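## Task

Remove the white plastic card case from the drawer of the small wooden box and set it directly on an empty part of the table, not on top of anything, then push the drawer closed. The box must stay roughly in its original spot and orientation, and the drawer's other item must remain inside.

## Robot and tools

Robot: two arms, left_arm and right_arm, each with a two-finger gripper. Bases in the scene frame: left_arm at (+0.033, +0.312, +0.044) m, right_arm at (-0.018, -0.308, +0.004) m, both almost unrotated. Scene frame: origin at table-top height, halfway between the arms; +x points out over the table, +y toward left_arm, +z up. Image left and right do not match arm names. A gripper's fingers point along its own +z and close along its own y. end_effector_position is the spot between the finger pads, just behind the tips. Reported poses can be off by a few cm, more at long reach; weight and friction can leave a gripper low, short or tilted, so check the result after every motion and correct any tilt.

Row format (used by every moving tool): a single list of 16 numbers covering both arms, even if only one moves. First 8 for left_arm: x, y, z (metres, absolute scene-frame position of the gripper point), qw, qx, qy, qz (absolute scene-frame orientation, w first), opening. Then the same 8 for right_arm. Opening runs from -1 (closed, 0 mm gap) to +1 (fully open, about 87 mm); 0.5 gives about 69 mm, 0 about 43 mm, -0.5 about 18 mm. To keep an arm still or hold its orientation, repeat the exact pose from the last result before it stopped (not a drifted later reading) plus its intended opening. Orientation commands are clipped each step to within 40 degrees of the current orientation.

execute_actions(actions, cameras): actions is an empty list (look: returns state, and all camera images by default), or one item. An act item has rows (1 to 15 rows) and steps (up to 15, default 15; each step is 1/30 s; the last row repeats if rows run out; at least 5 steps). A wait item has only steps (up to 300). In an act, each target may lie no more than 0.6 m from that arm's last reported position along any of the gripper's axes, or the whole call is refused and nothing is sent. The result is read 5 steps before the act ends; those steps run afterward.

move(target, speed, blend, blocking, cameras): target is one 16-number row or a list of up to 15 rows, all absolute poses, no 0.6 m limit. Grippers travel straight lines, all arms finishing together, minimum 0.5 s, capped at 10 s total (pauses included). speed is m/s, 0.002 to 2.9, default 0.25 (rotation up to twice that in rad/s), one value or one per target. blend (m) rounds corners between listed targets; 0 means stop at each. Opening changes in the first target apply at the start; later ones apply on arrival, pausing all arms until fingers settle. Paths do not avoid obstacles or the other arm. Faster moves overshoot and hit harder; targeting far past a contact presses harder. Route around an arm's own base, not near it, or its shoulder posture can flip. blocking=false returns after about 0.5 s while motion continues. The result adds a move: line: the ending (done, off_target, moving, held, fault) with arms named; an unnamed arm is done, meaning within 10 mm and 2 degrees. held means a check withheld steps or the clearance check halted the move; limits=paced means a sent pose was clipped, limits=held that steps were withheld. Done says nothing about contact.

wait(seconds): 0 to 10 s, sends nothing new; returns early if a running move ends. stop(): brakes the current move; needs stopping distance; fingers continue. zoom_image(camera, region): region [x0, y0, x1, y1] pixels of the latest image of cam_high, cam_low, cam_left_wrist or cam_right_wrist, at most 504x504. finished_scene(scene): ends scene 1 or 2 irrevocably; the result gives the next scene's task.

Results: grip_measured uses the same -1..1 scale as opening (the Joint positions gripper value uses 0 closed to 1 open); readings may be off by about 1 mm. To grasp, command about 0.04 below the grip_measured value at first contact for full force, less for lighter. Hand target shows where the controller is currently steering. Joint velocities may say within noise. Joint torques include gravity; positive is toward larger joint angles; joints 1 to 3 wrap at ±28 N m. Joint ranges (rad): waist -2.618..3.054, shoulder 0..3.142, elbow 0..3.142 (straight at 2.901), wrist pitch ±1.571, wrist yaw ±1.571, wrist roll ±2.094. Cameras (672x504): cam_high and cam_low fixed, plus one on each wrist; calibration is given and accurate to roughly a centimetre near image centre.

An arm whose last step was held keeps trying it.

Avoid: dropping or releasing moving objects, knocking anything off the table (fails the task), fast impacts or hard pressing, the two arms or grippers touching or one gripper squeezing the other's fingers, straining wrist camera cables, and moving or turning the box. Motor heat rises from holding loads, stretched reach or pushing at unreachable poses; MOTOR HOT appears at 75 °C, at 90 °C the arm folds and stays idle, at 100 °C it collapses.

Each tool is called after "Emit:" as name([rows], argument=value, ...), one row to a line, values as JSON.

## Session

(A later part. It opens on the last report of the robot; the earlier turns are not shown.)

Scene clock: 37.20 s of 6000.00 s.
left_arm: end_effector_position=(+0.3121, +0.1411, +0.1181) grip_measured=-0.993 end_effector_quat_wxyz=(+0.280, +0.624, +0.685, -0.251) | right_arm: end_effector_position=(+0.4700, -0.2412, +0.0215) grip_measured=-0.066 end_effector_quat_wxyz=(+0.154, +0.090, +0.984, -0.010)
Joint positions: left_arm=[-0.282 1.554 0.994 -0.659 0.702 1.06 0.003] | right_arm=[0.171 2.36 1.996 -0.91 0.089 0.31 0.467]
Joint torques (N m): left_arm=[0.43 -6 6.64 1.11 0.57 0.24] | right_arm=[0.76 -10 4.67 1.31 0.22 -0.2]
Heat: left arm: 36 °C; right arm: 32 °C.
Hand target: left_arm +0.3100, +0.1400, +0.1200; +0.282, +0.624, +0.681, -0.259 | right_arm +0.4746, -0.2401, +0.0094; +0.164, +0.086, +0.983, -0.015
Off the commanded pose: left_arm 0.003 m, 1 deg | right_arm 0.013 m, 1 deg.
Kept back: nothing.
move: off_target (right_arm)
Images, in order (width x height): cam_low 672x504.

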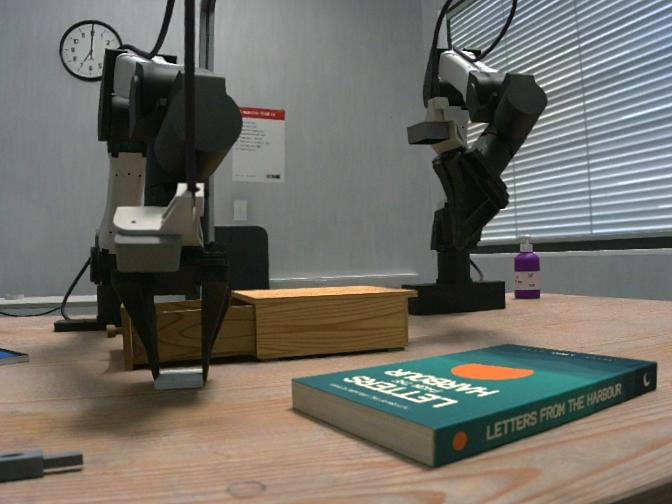

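Emit:
move([
  [0.31,0.14,0.12,0.282,0.624,0.681,-0.259,-1,0.475,-0.24,-0.001,0.148,0.086,0.985,-0.013,-0.35],
], cameras=["cam_low"], speed=[0.03])

Emit:
zoom_image(camera="cam_low", region=[100, 300, 260, 430])

Scene clock: 38.20 s of 6000.00 s.
left_arm: end_effector_position=(+0.3121, +0.1411, +0.1181) grip_measured=-0.993 end_effector_quat_wxyz=(+0.280, +0.624, +0.685, -0.251) | right_arm: end_effector_position=(+0.4703, -0.2411, +0.0219) grip_measured=-0.066 end_effector_quat_wxyz=(+0.155, +0.090, +0.984, -0.010)
Joint positions: left_arm=[-0.282 1.554 0.994 -0.659 0.702 1.06 0.003] | right_arm=[0.171 2.36 1.997 -0.91 0.089 0.31 0.467]
Joint torques (N m): left_arm=[0.4 -5.97 6.63 1.1 0.58 0.24] | right_arm=[0.31 -6.9 8.01 1.1 0.11 -0.22]
Heat: left arm: 36 °C; right arm: 32 °C.
Hand target: left_arm +0.3100, +0.1400, +0.1200; +0.282, +0.624, +0.681, -0.259 | right_arm +0.4738, -0.2402, -0.0005; +0.148, +0.086, +0.985, -0.013
Off the commanded pose: left_arm 0.003 m, 1 deg | right_arm 0.023 m, 1 deg.
Kept back: nothing.
move: off_target (right_arm)
Images, in order (width x height): cam_low 672x504.

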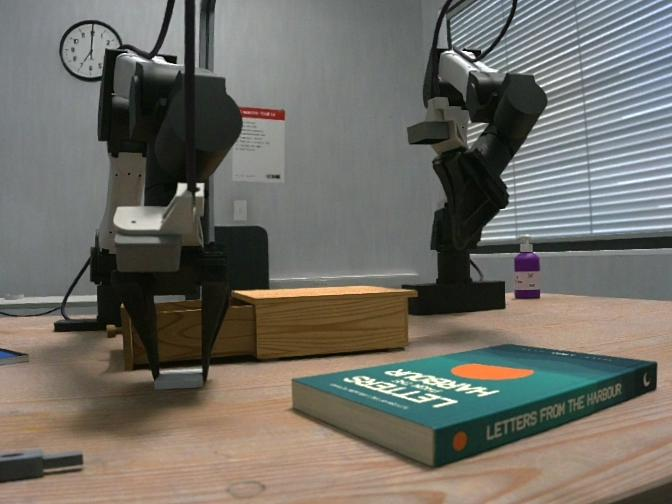

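Scaled by 3.150 from the camera's 672x504 image, which has a finer 960x720 frame.

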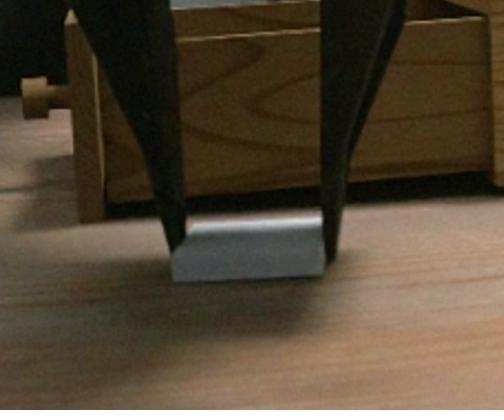

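Emit:
move([
  [0.31,0.14,0.12,0.282,0.624,0.681,-0.259,-1,0.475,-0.24,0.012,0.165,0.086,0.982,-0.0145,-0.3],
  [0.31,0.13,0.06,0.282,0.624,0.681,-0.259,-1,0.475,-0.24,0.014,0.165,0.086,0.982,-0.0145,0.25],
  [0.31,0.095,0.042,0.282,0.624,0.681,-0.259,-1,0.475,-0.24,0.12,0.165,0.086,0.982,-0.0145,0.25],
  [0.31,0.086,0.042,0.282,0.624,0.681,-0.259,-1,0.318,-0.345,0.11,0.282,-0.624,0.681,0.259,0],
  [0.31,0.086,0.042,0.282,0.624,0.681,-0.259,-1,0.318,-0.31,0.034,0.282,-0.624,0.681,0.259,0],
], cameras=["cam_high","cam_low","cam_left_wrist","cam_right_wrist"], speed=[0.1,0.1,0.1,0.3,0.12])

Scene clock: 48.13 s of 6000.00 s.
left_arm: end_effector_position=(+0.3095, +0.0861, +0.0470) grip_measured=-0.993 end_effector_quat_wxyz=(+0.286, +0.624, +0.678, -0.264) | right_arm: end_effector_position=(+0.3165, -0.3146, +0.0379) grip_measured=+0.000 end_effector_quat_wxyz=(-0.276, +0.629, -0.682, -0.251)
Joint positions: left_arm=[-0.446 1.736 0.845 -0.199 0.665 0.87 0.003] | right_arm=[-0.262 1.966 1.34 -1.138 -0.746 -1.859 0.5]
Joint torques (N m): left_arm=[-0.53 -5.74 5.79 1.58 0.22 0.06] | right_arm=[0.76 -6.35 6.11 -0.14 -0.67 -0.05]
Heat: left arm: 36 °C; right arm: 33 °C.
Hand target: left_arm +0.3098, +0.0860, +0.0421; +0.282, +0.624, +0.681, -0.259 | right_arm +0.3179, -0.3101, +0.0341; -0.282, +0.624, -0.681, -0.259
Off the commanded pose: left_arm 0.005 m, 1 deg | right_arm 0.006 m, 1 deg.
Kept back: nothing.
move: done
camera_calibration:
cam_left_wrist: T_world_to_cam=[[-0.996015, -0.0885853, -0.0102973, 0.314464], [-0.0889954, 0.994746, 0.0505924, -0.0357585], [0.00576145, 0.0513072, -0.998666, 0.185329], [0, 0, 0, 1]] pos_world=[0.30896, 0.0539188, 0.190129]
cam_right_wrist: T_world_to_cam=[[0.997661, -0.0658419, 0.0183443, -0.338951], [-0.0674939, -0.991362, 0.112457, -0.275097], [0.0107814, -0.113432, -0.993487, 0.13873], [0, 0, 0, 1]] pos_world=[0.318095, -0.279302, 0.174981]

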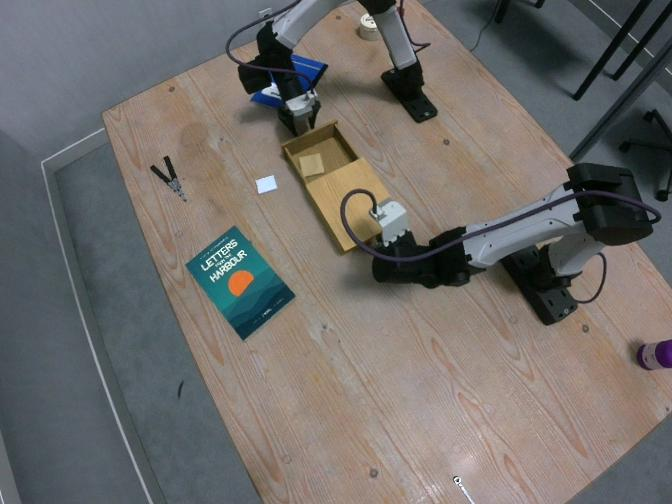

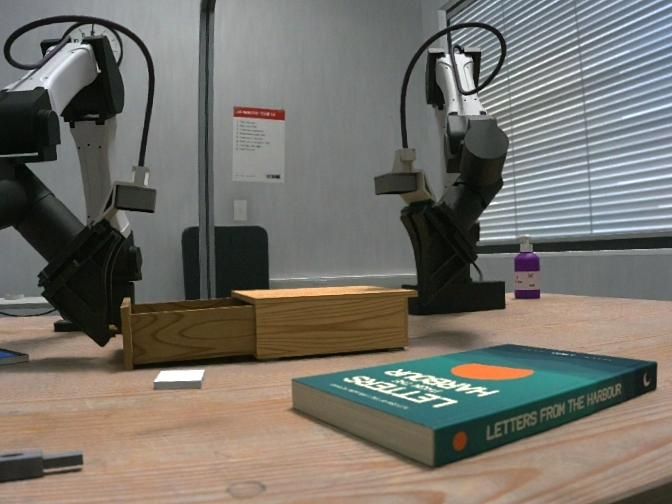

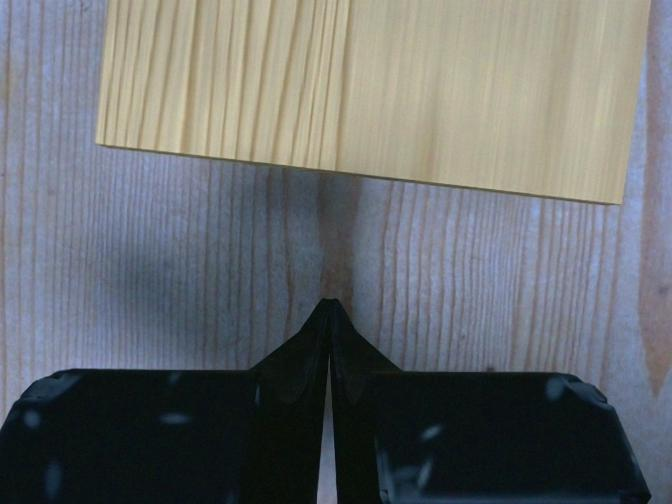

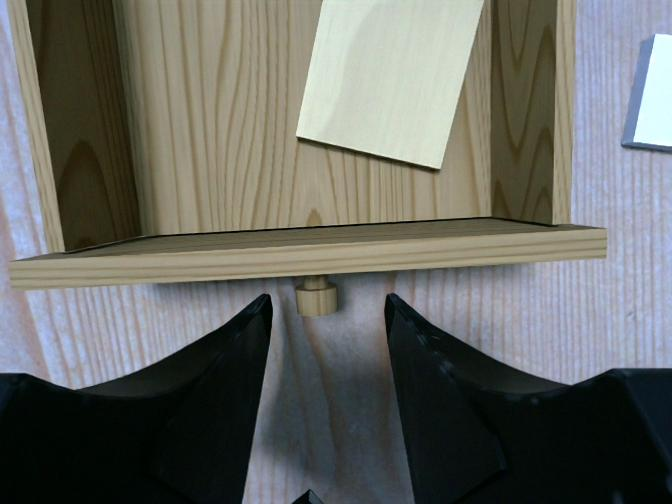

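Emit:
move([
  [0.31,0.086,0.04,0.282,0.624,0.681,-0.259,-1,0.312,-0.304,0.034,0.282,-0.624,0.681,0.259,-0.1],
  [0.31,0.086,0.04,0.282,0.624,0.681,-0.259,-1,0.312,-0.304,0.034,0.282,-0.624,0.681,0.259,-0.75],
  [0.31,0.086,0.04,0.282,0.624,0.681,-0.259,-1,0.307,-0.19,0.042,0.282,-0.624,0.681,0.259,-0.75],
], cameras=["cam_high","cam_low","cam_left_wrist","cam_right_wrist"], speed=[0.1,0.1,0.06])

Scene clock: 52.67 s of 6000.00 s.
left_arm: end_effector_position=(+0.3156, +0.0937, +0.0418) grip_measured=-0.993 end_effector_quat_wxyz=(+0.282, +0.623, +0.689, -0.240) | right_arm: end_effector_position=(+0.3082, -0.2136, +0.0301) grip_measured=-0.587 end_effector_quat_wxyz=(+0.254, -0.622, +0.701, +0.239)
Joint positions: left_arm=[-0.442 1.742 0.845 -0.196 0.615 0.869 0.003] | right_arm=[0.064 1.822 1.134 -0.777 -0.706 -1.377 0.207]
Joint torques (N m): left_arm=[-0.9 -5.81 5.5 1.63 0.66 0.09] | right_arm=[3.51 -9.01 5.71 0.56 -1.09 0.06]
Heat: left arm: 37 °C; right arm: 34 °C.
Hand target: left_arm +0.3099, +0.0863, +0.0402; +0.282, +0.624, +0.681, -0.259 | right_arm +0.3062, -0.1911, +0.0420; +0.280, -0.625, +0.680, +0.260
Off the commanded pose: left_arm 0.010 m, 2 deg | right_arm 0.026 m, 5 deg.
Kept back: nothing.
move: off_target (right_arm)
camera_calibration:
cam_left_wrist: T_world_to_cam=[[-0.99284, -0.11538, -0.0309386, 0.323605], [-0.117726, 0.988992, 0.0896392, -0.0345252], [0.0202555, 0.0926396, -0.995494, 0.171145], [0, 0, 0, 1]] pos_world=[0.313757, 0.0556278, 0.18348]
cam_right_wrist: T_world_to_cam=[[0.995368, -0.0957833, -0.0081951, -0.328724], [-0.0931113, -0.981776, 0.165669, -0.166332], [-0.0239141, -0.164138, -0.986147, 0.142139], [0, 0, 0, 1]] pos_world=[0.315114, -0.171456, 0.165032]

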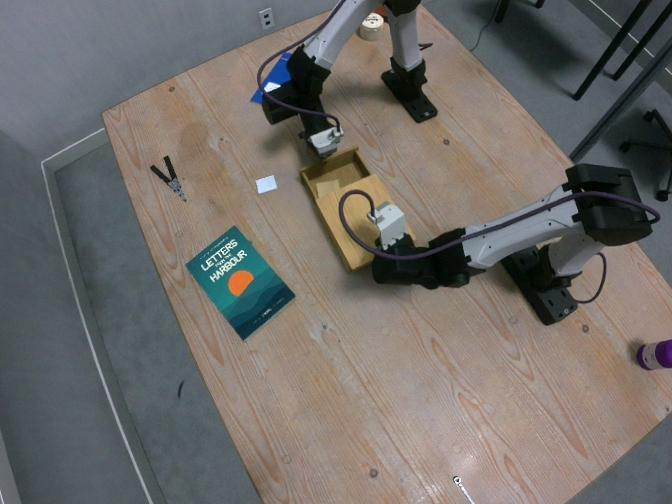

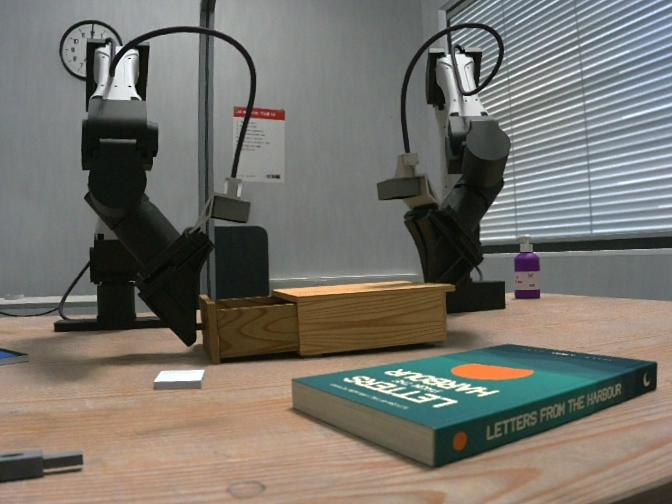

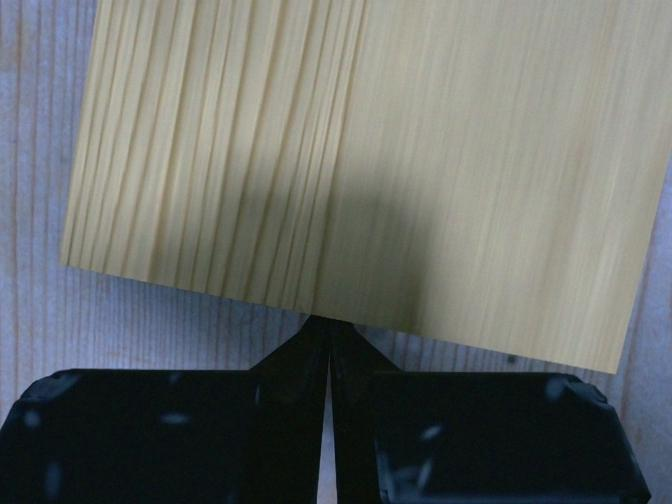

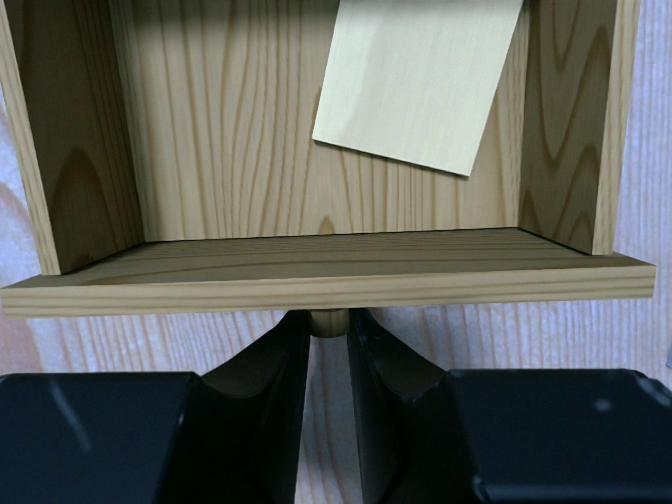

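Emit:
move([
  [0.31,0.12,0.04,0.282,0.624,0.681,-0.259,-1,0.308,-0.21,0.035,0.282,-0.624,0.681,0.259,-0.75],
  [0.27,0.12,0.04,0.282,0.624,0.681,-0.259,-1,0.308,-0.21,0.035,0.282,-0.624,0.681,0.259,-0.75],
  [0.27,0.080,0.04,0.282,0.624,0.681,-0.259,-1,0.308,-0.205,0.038,0.282,-0.624,0.681,0.259,-0.75],
  [0.27,0.074,0.04,0.282,0.624,0.681,-0.259,-1,0.305,-0.11,0.042,0.282,-0.624,0.681,0.259,-0.75],
], cameras=["cam_high","cam_low","cam_left_wrist","cam_right_wrist"], speed=[0.1,0.1,0.06,0.05])

Scene clock: 58.17 s of 6000.00 s.
left_arm: end_effector_position=(+0.2594, +0.1003, +0.0271) grip_measured=-0.993 end_effector_quat_wxyz=(+0.249, +0.616, +0.708, -0.238) | right_arm: end_effector_position=(+0.3126, -0.1386, +0.0340) grip_measured=-0.583 end_effector_quat_wxyz=(+0.261, -0.619, +0.705, +0.227)
Joint positions: left_arm=[-0.529 1.625 0.661 -0.146 0.553 0.767 0.003] | right_arm=[0.297 1.803 1.114 -0.56 -0.641 -1.067 0.208]
Joint torques (N m): left_arm=[-2.29 -4.77 8.72 2.06 0.77 0.03] | right_arm=[4.66 -7.72 6.02 1.09 -1.09 0.16]
Heat: left arm: 37 °C; right arm: 34 °C.
Hand target: left_arm +0.2685, +0.0758, +0.0415; +0.281, +0.625, +0.681, -0.259 | right_arm +0.3040, -0.1117, +0.0424; +0.279, -0.625, +0.681, +0.260
Off the commanded pose: left_arm 0.031 m, 5 deg | right_arm 0.031 m, 5 deg.
Kept back: nothing.
move: off_target (left_arm, right_arm)
camera_calibration:
cam_left_wrist: T_world_to_cam=[[-0.991016, -0.132363, 0.0191695, 0.267859], [-0.128216, 0.981026, 0.145426, -0.0442939], [-0.0380548, 0.141662, -0.989183, 0.167041], [0, 0, 0, 1]] pos_world=[0.26613, 0.0552447, 0.166541]
cam_right_wrist: T_world_to_cam=[[0.993353, -0.114077, 0.0153853, -0.328653], [-0.115026, -0.97862, 0.170503, -0.0858], [-0.00439406, -0.171139, -0.985237, 0.151358], [0, 0, 0, 1]] pos_world=[0.317265, -0.0955541, 0.168809]

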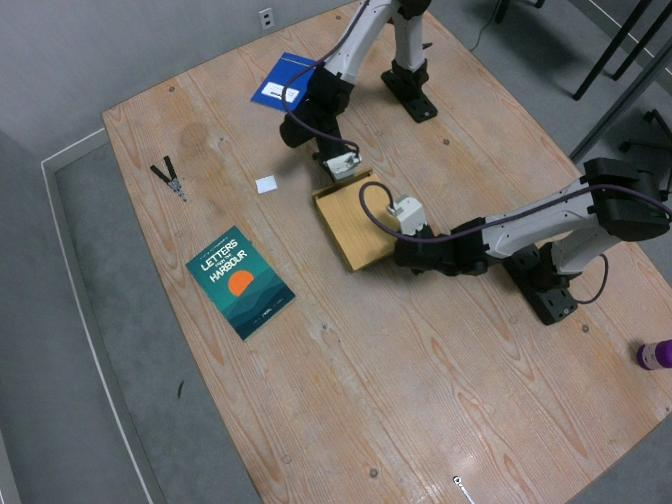

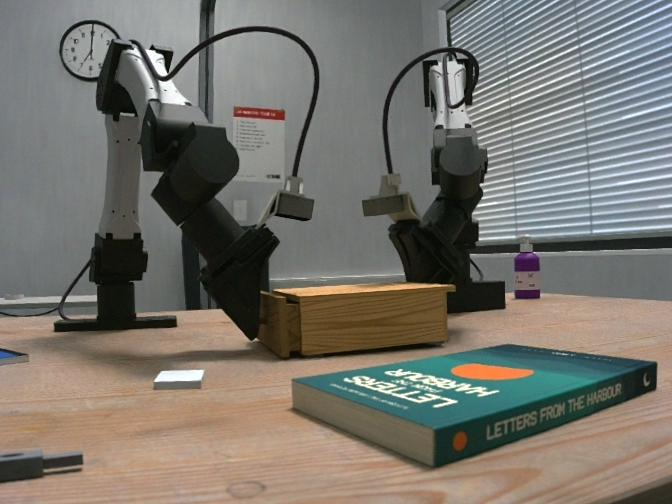

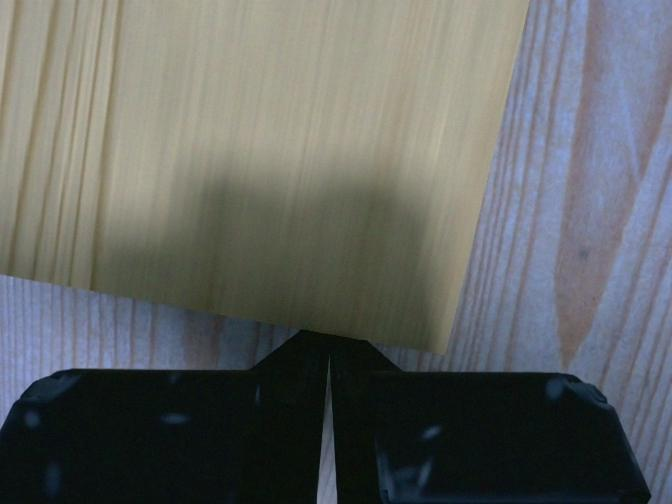

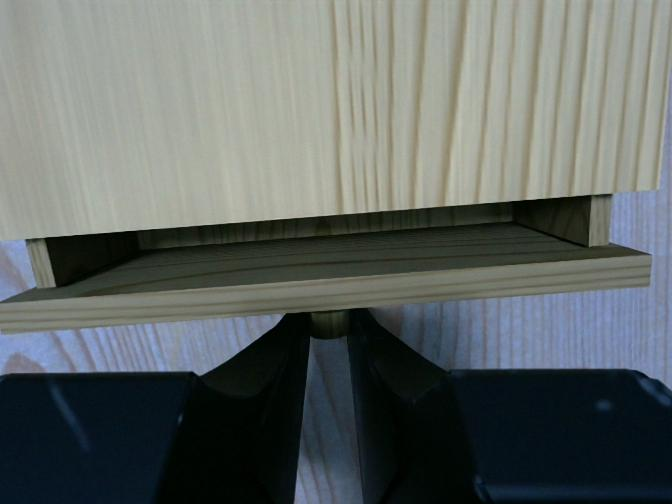

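Emit:
move([
  [0.27,0.062,0.05,0.282,0.624,0.681,-0.259,-1,0.303,-0.082,0.042,0.282,-0.624,0.681,0.259,-0.75],
], cameras=["cam_high","cam_low","cam_left_wrist","cam_right_wrist"], speed=[0.04])

Scene clock: 59.43 s of 6000.00 s.
left_arm: end_effector_position=(+0.2478, +0.0996, +0.0266) grip_measured=-0.993 end_effector_quat_wxyz=(+0.219, +0.616, +0.719, -0.237) | right_arm: end_effector_position=(+0.3136, -0.1205, +0.0339) grip_measured=-0.580 end_effector_quat_wxyz=(+0.260, -0.618, +0.713, +0.208)
Joint positions: left_arm=[-0.563 1.625 0.685 -0.218 0.527 0.736 0.003] | right_arm=[0.367 1.801 1.114 -0.504 -0.576 -0.977 0.21]
Joint torques (N m): left_arm=[-2.43 -6.37 9.89 2.39 0.85 0.02] | right_arm=[5.48 -6.67 7.42 1.29 -1.35 0.2]
Heat: left arm: 37 °C; right arm: 34 °C.
Hand target: left_arm +0.2669, +0.0656, +0.0536; +0.280, +0.626, +0.680, -0.259 | right_arm +0.3012, -0.0850, +0.0430; +0.278, -0.626, +0.681, +0.259
Off the commanded pose: left_arm 0.050 m, 9 deg | right_arm 0.041 m, 7 deg.
Kept back: nothing.
move: off_target (left_arm, right_arm)
camera_calibration:
cam_left_wrist: T_world_to_cam=[[-0.989034, -0.134814, 0.060305, 0.254915], [-0.120862, 0.973506, 0.194111, -0.0474841], [-0.0848762, 0.184694, -0.979124, 0.173257], [0, 0, 0, 1]] pos_world=[0.261086, 0.0485927, 0.163484]
cam_right_wrist: T_world_to_cam=[[0.990333, -0.133826, 0.0364827, -0.329732], [-0.138435, -0.970107, 0.199317, -0.060541], [0.00871834, -0.202441, -0.979256, 0.146286], [0, 0, 0, 1]] pos_world=[0.316888, -0.0732437, 0.167348]

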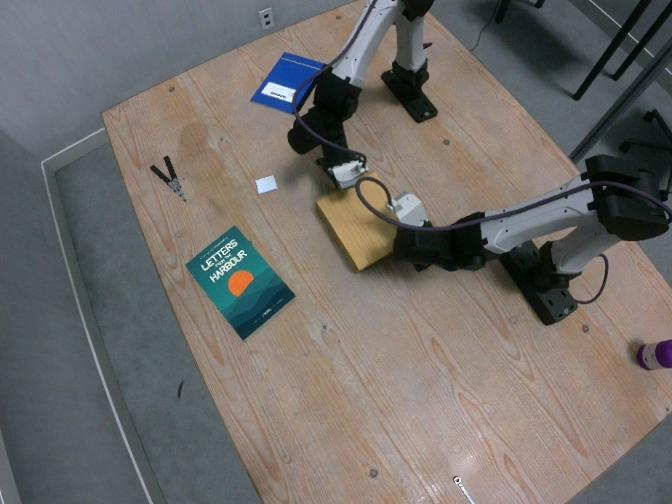

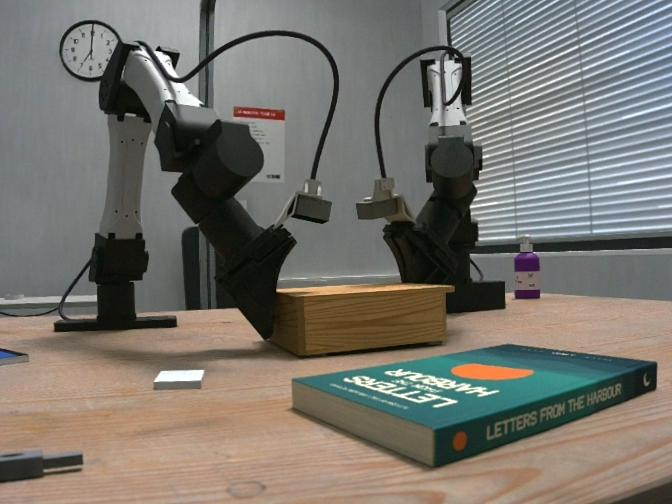

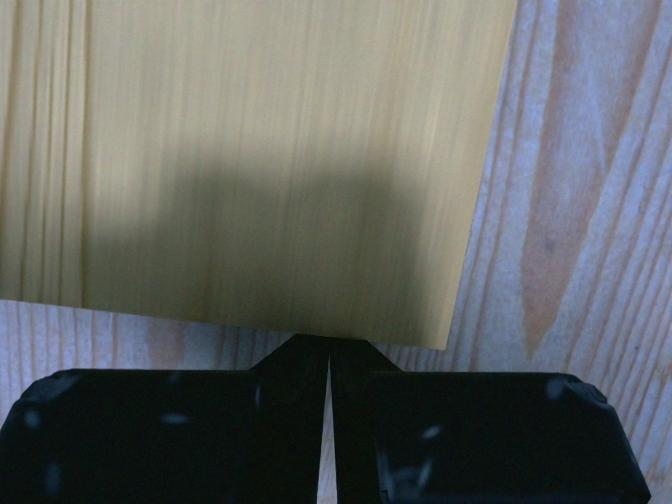

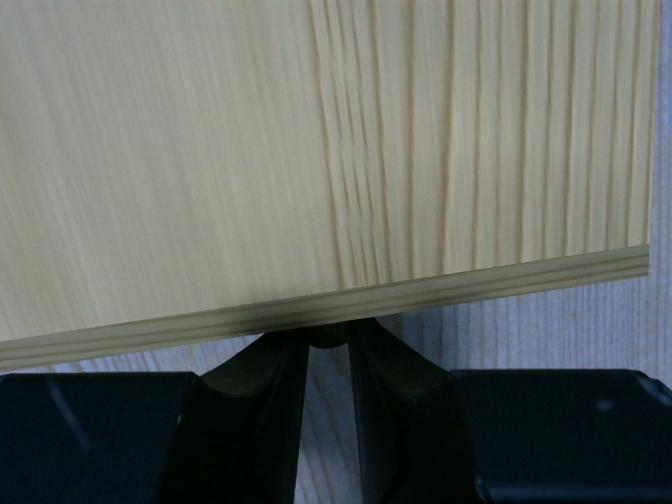

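Emit:
move([
  [0.250,0.098,0.034,0.282,0.624,0.681,-0.259,-1,0.3136,-0.116,0.036,0.26,-0.618,0.713,0.208,-0.65],
  [0.250,0.098,0.036,0.282,0.624,0.681,-0.259,-1,0.3136,-0.116,0.036,0.26,-0.618,0.713,0.208,0.1],
  [0.26,0.16,0.08,0.282,0.624,0.681,-0.259,-1,0.312,-0.19,0.09,0.282,-0.624,0.681,0.259,0.1],
  [0.27,0.22,0.12,0.282,0.624,0.681,-0.259,-1,0.31,-0.26,0.12,0.282,-0.624,0.681,0.259,0.1],
], cameras=["cam_high","cam_low","cam_right_wrist"], speed=[0.06,0.1,0.1,0.2], blend=[0,0,0.02,0])

Emit:
zoom_image(camera="cam_low", region=[220, 260, 460, 380])

Emit:
zoom_image(camera="cam_high", region=[240, 130, 440, 290])

Scene clock: 64.40 s of 6000.00 s.
left_arm: end_effector_position=(+0.2651, +0.2219, +0.1143) grip_measured=-0.993 end_effector_quat_wxyz=(+0.273, +0.624, +0.687, -0.254) | right_arm: end_effector_position=(+0.3045, -0.2623, +0.1152) grip_measured=+0.100 end_effector_quat_wxyz=(-0.273, +0.622, -0.688, -0.255)
Joint positions: left_arm=[0.008 1.412 0.871 -0.954 0.762 1.448 0.003] | right_arm=[-0.115 1.774 1.41 -1.265 -0.764 -1.639 0.55]
Joint torques (N m): left_arm=[0.47 -3.33 8.25 0.54 0.64 0.25] | right_arm=[0.13 -5.41 10.36 -0.06 -0.67 -0.26]
Heat: left arm: 38 °C; right arm: 34 °C.
Hand target: left_arm +0.2700, +0.2201, +0.1200; +0.282, +0.624, +0.681, -0.259 | right_arm +0.3099, -0.2601, +0.1200; +0.282, -0.624, +0.681, +0.259
Off the commanded pose: left_arm 0.008 m, 1 deg | right_arm 0.008 m, 1 deg.
Kept back: nothing.
move: done
camera_calibration:
cam_right_wrist: T_world_to_cam=[[0.996795, -0.0799786, 0.00152346, -0.326473], [-0.0796442, -0.990491, 0.112182, -0.228814], [-0.00746322, -0.111944, -0.993686, 0.227574], [0, 0, 0, 1]] pos_world=[0.308901, -0.227274, 0.252304]
Images, in order (width x height): cam_high 672x504, cam_low 672x504, cam_right_wrist 672x504.

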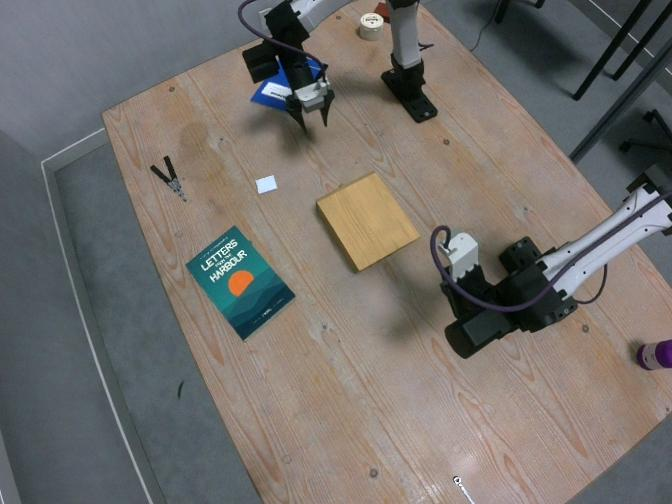

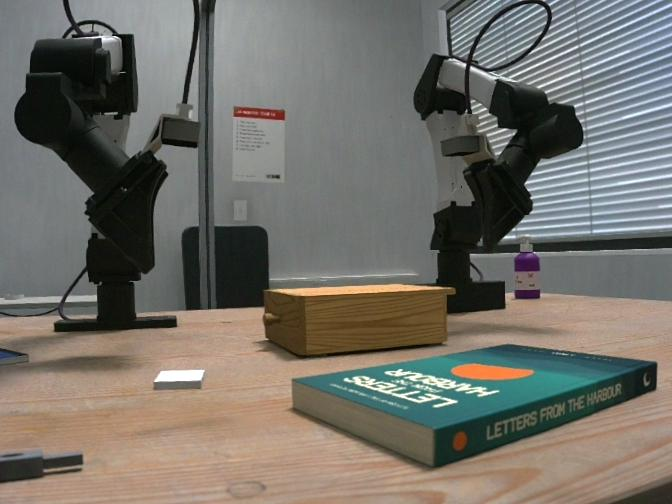

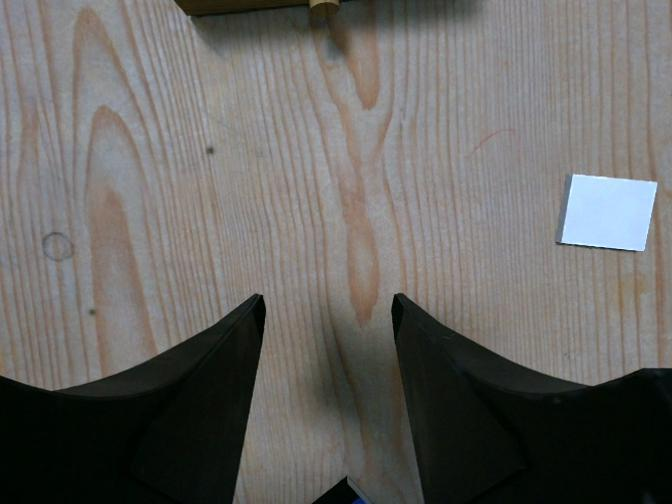

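Scaled by 2.100 from the camera's 672x504 image, which has a finer 960x720 frame.

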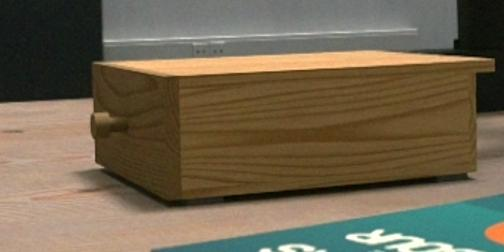

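Scaled by 2.520 from the camera's 672x504 image, which has a finer 960x720 frame.

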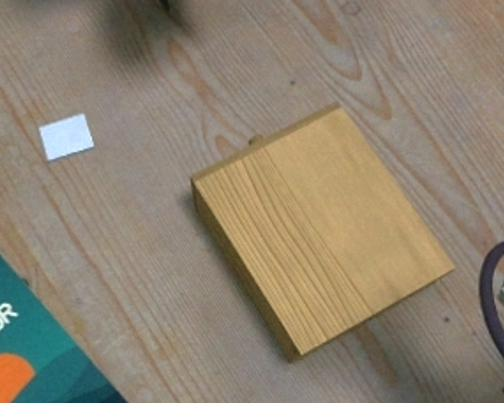

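Emit:
finished_scene(scene=2)

The scene is finished: the task was done.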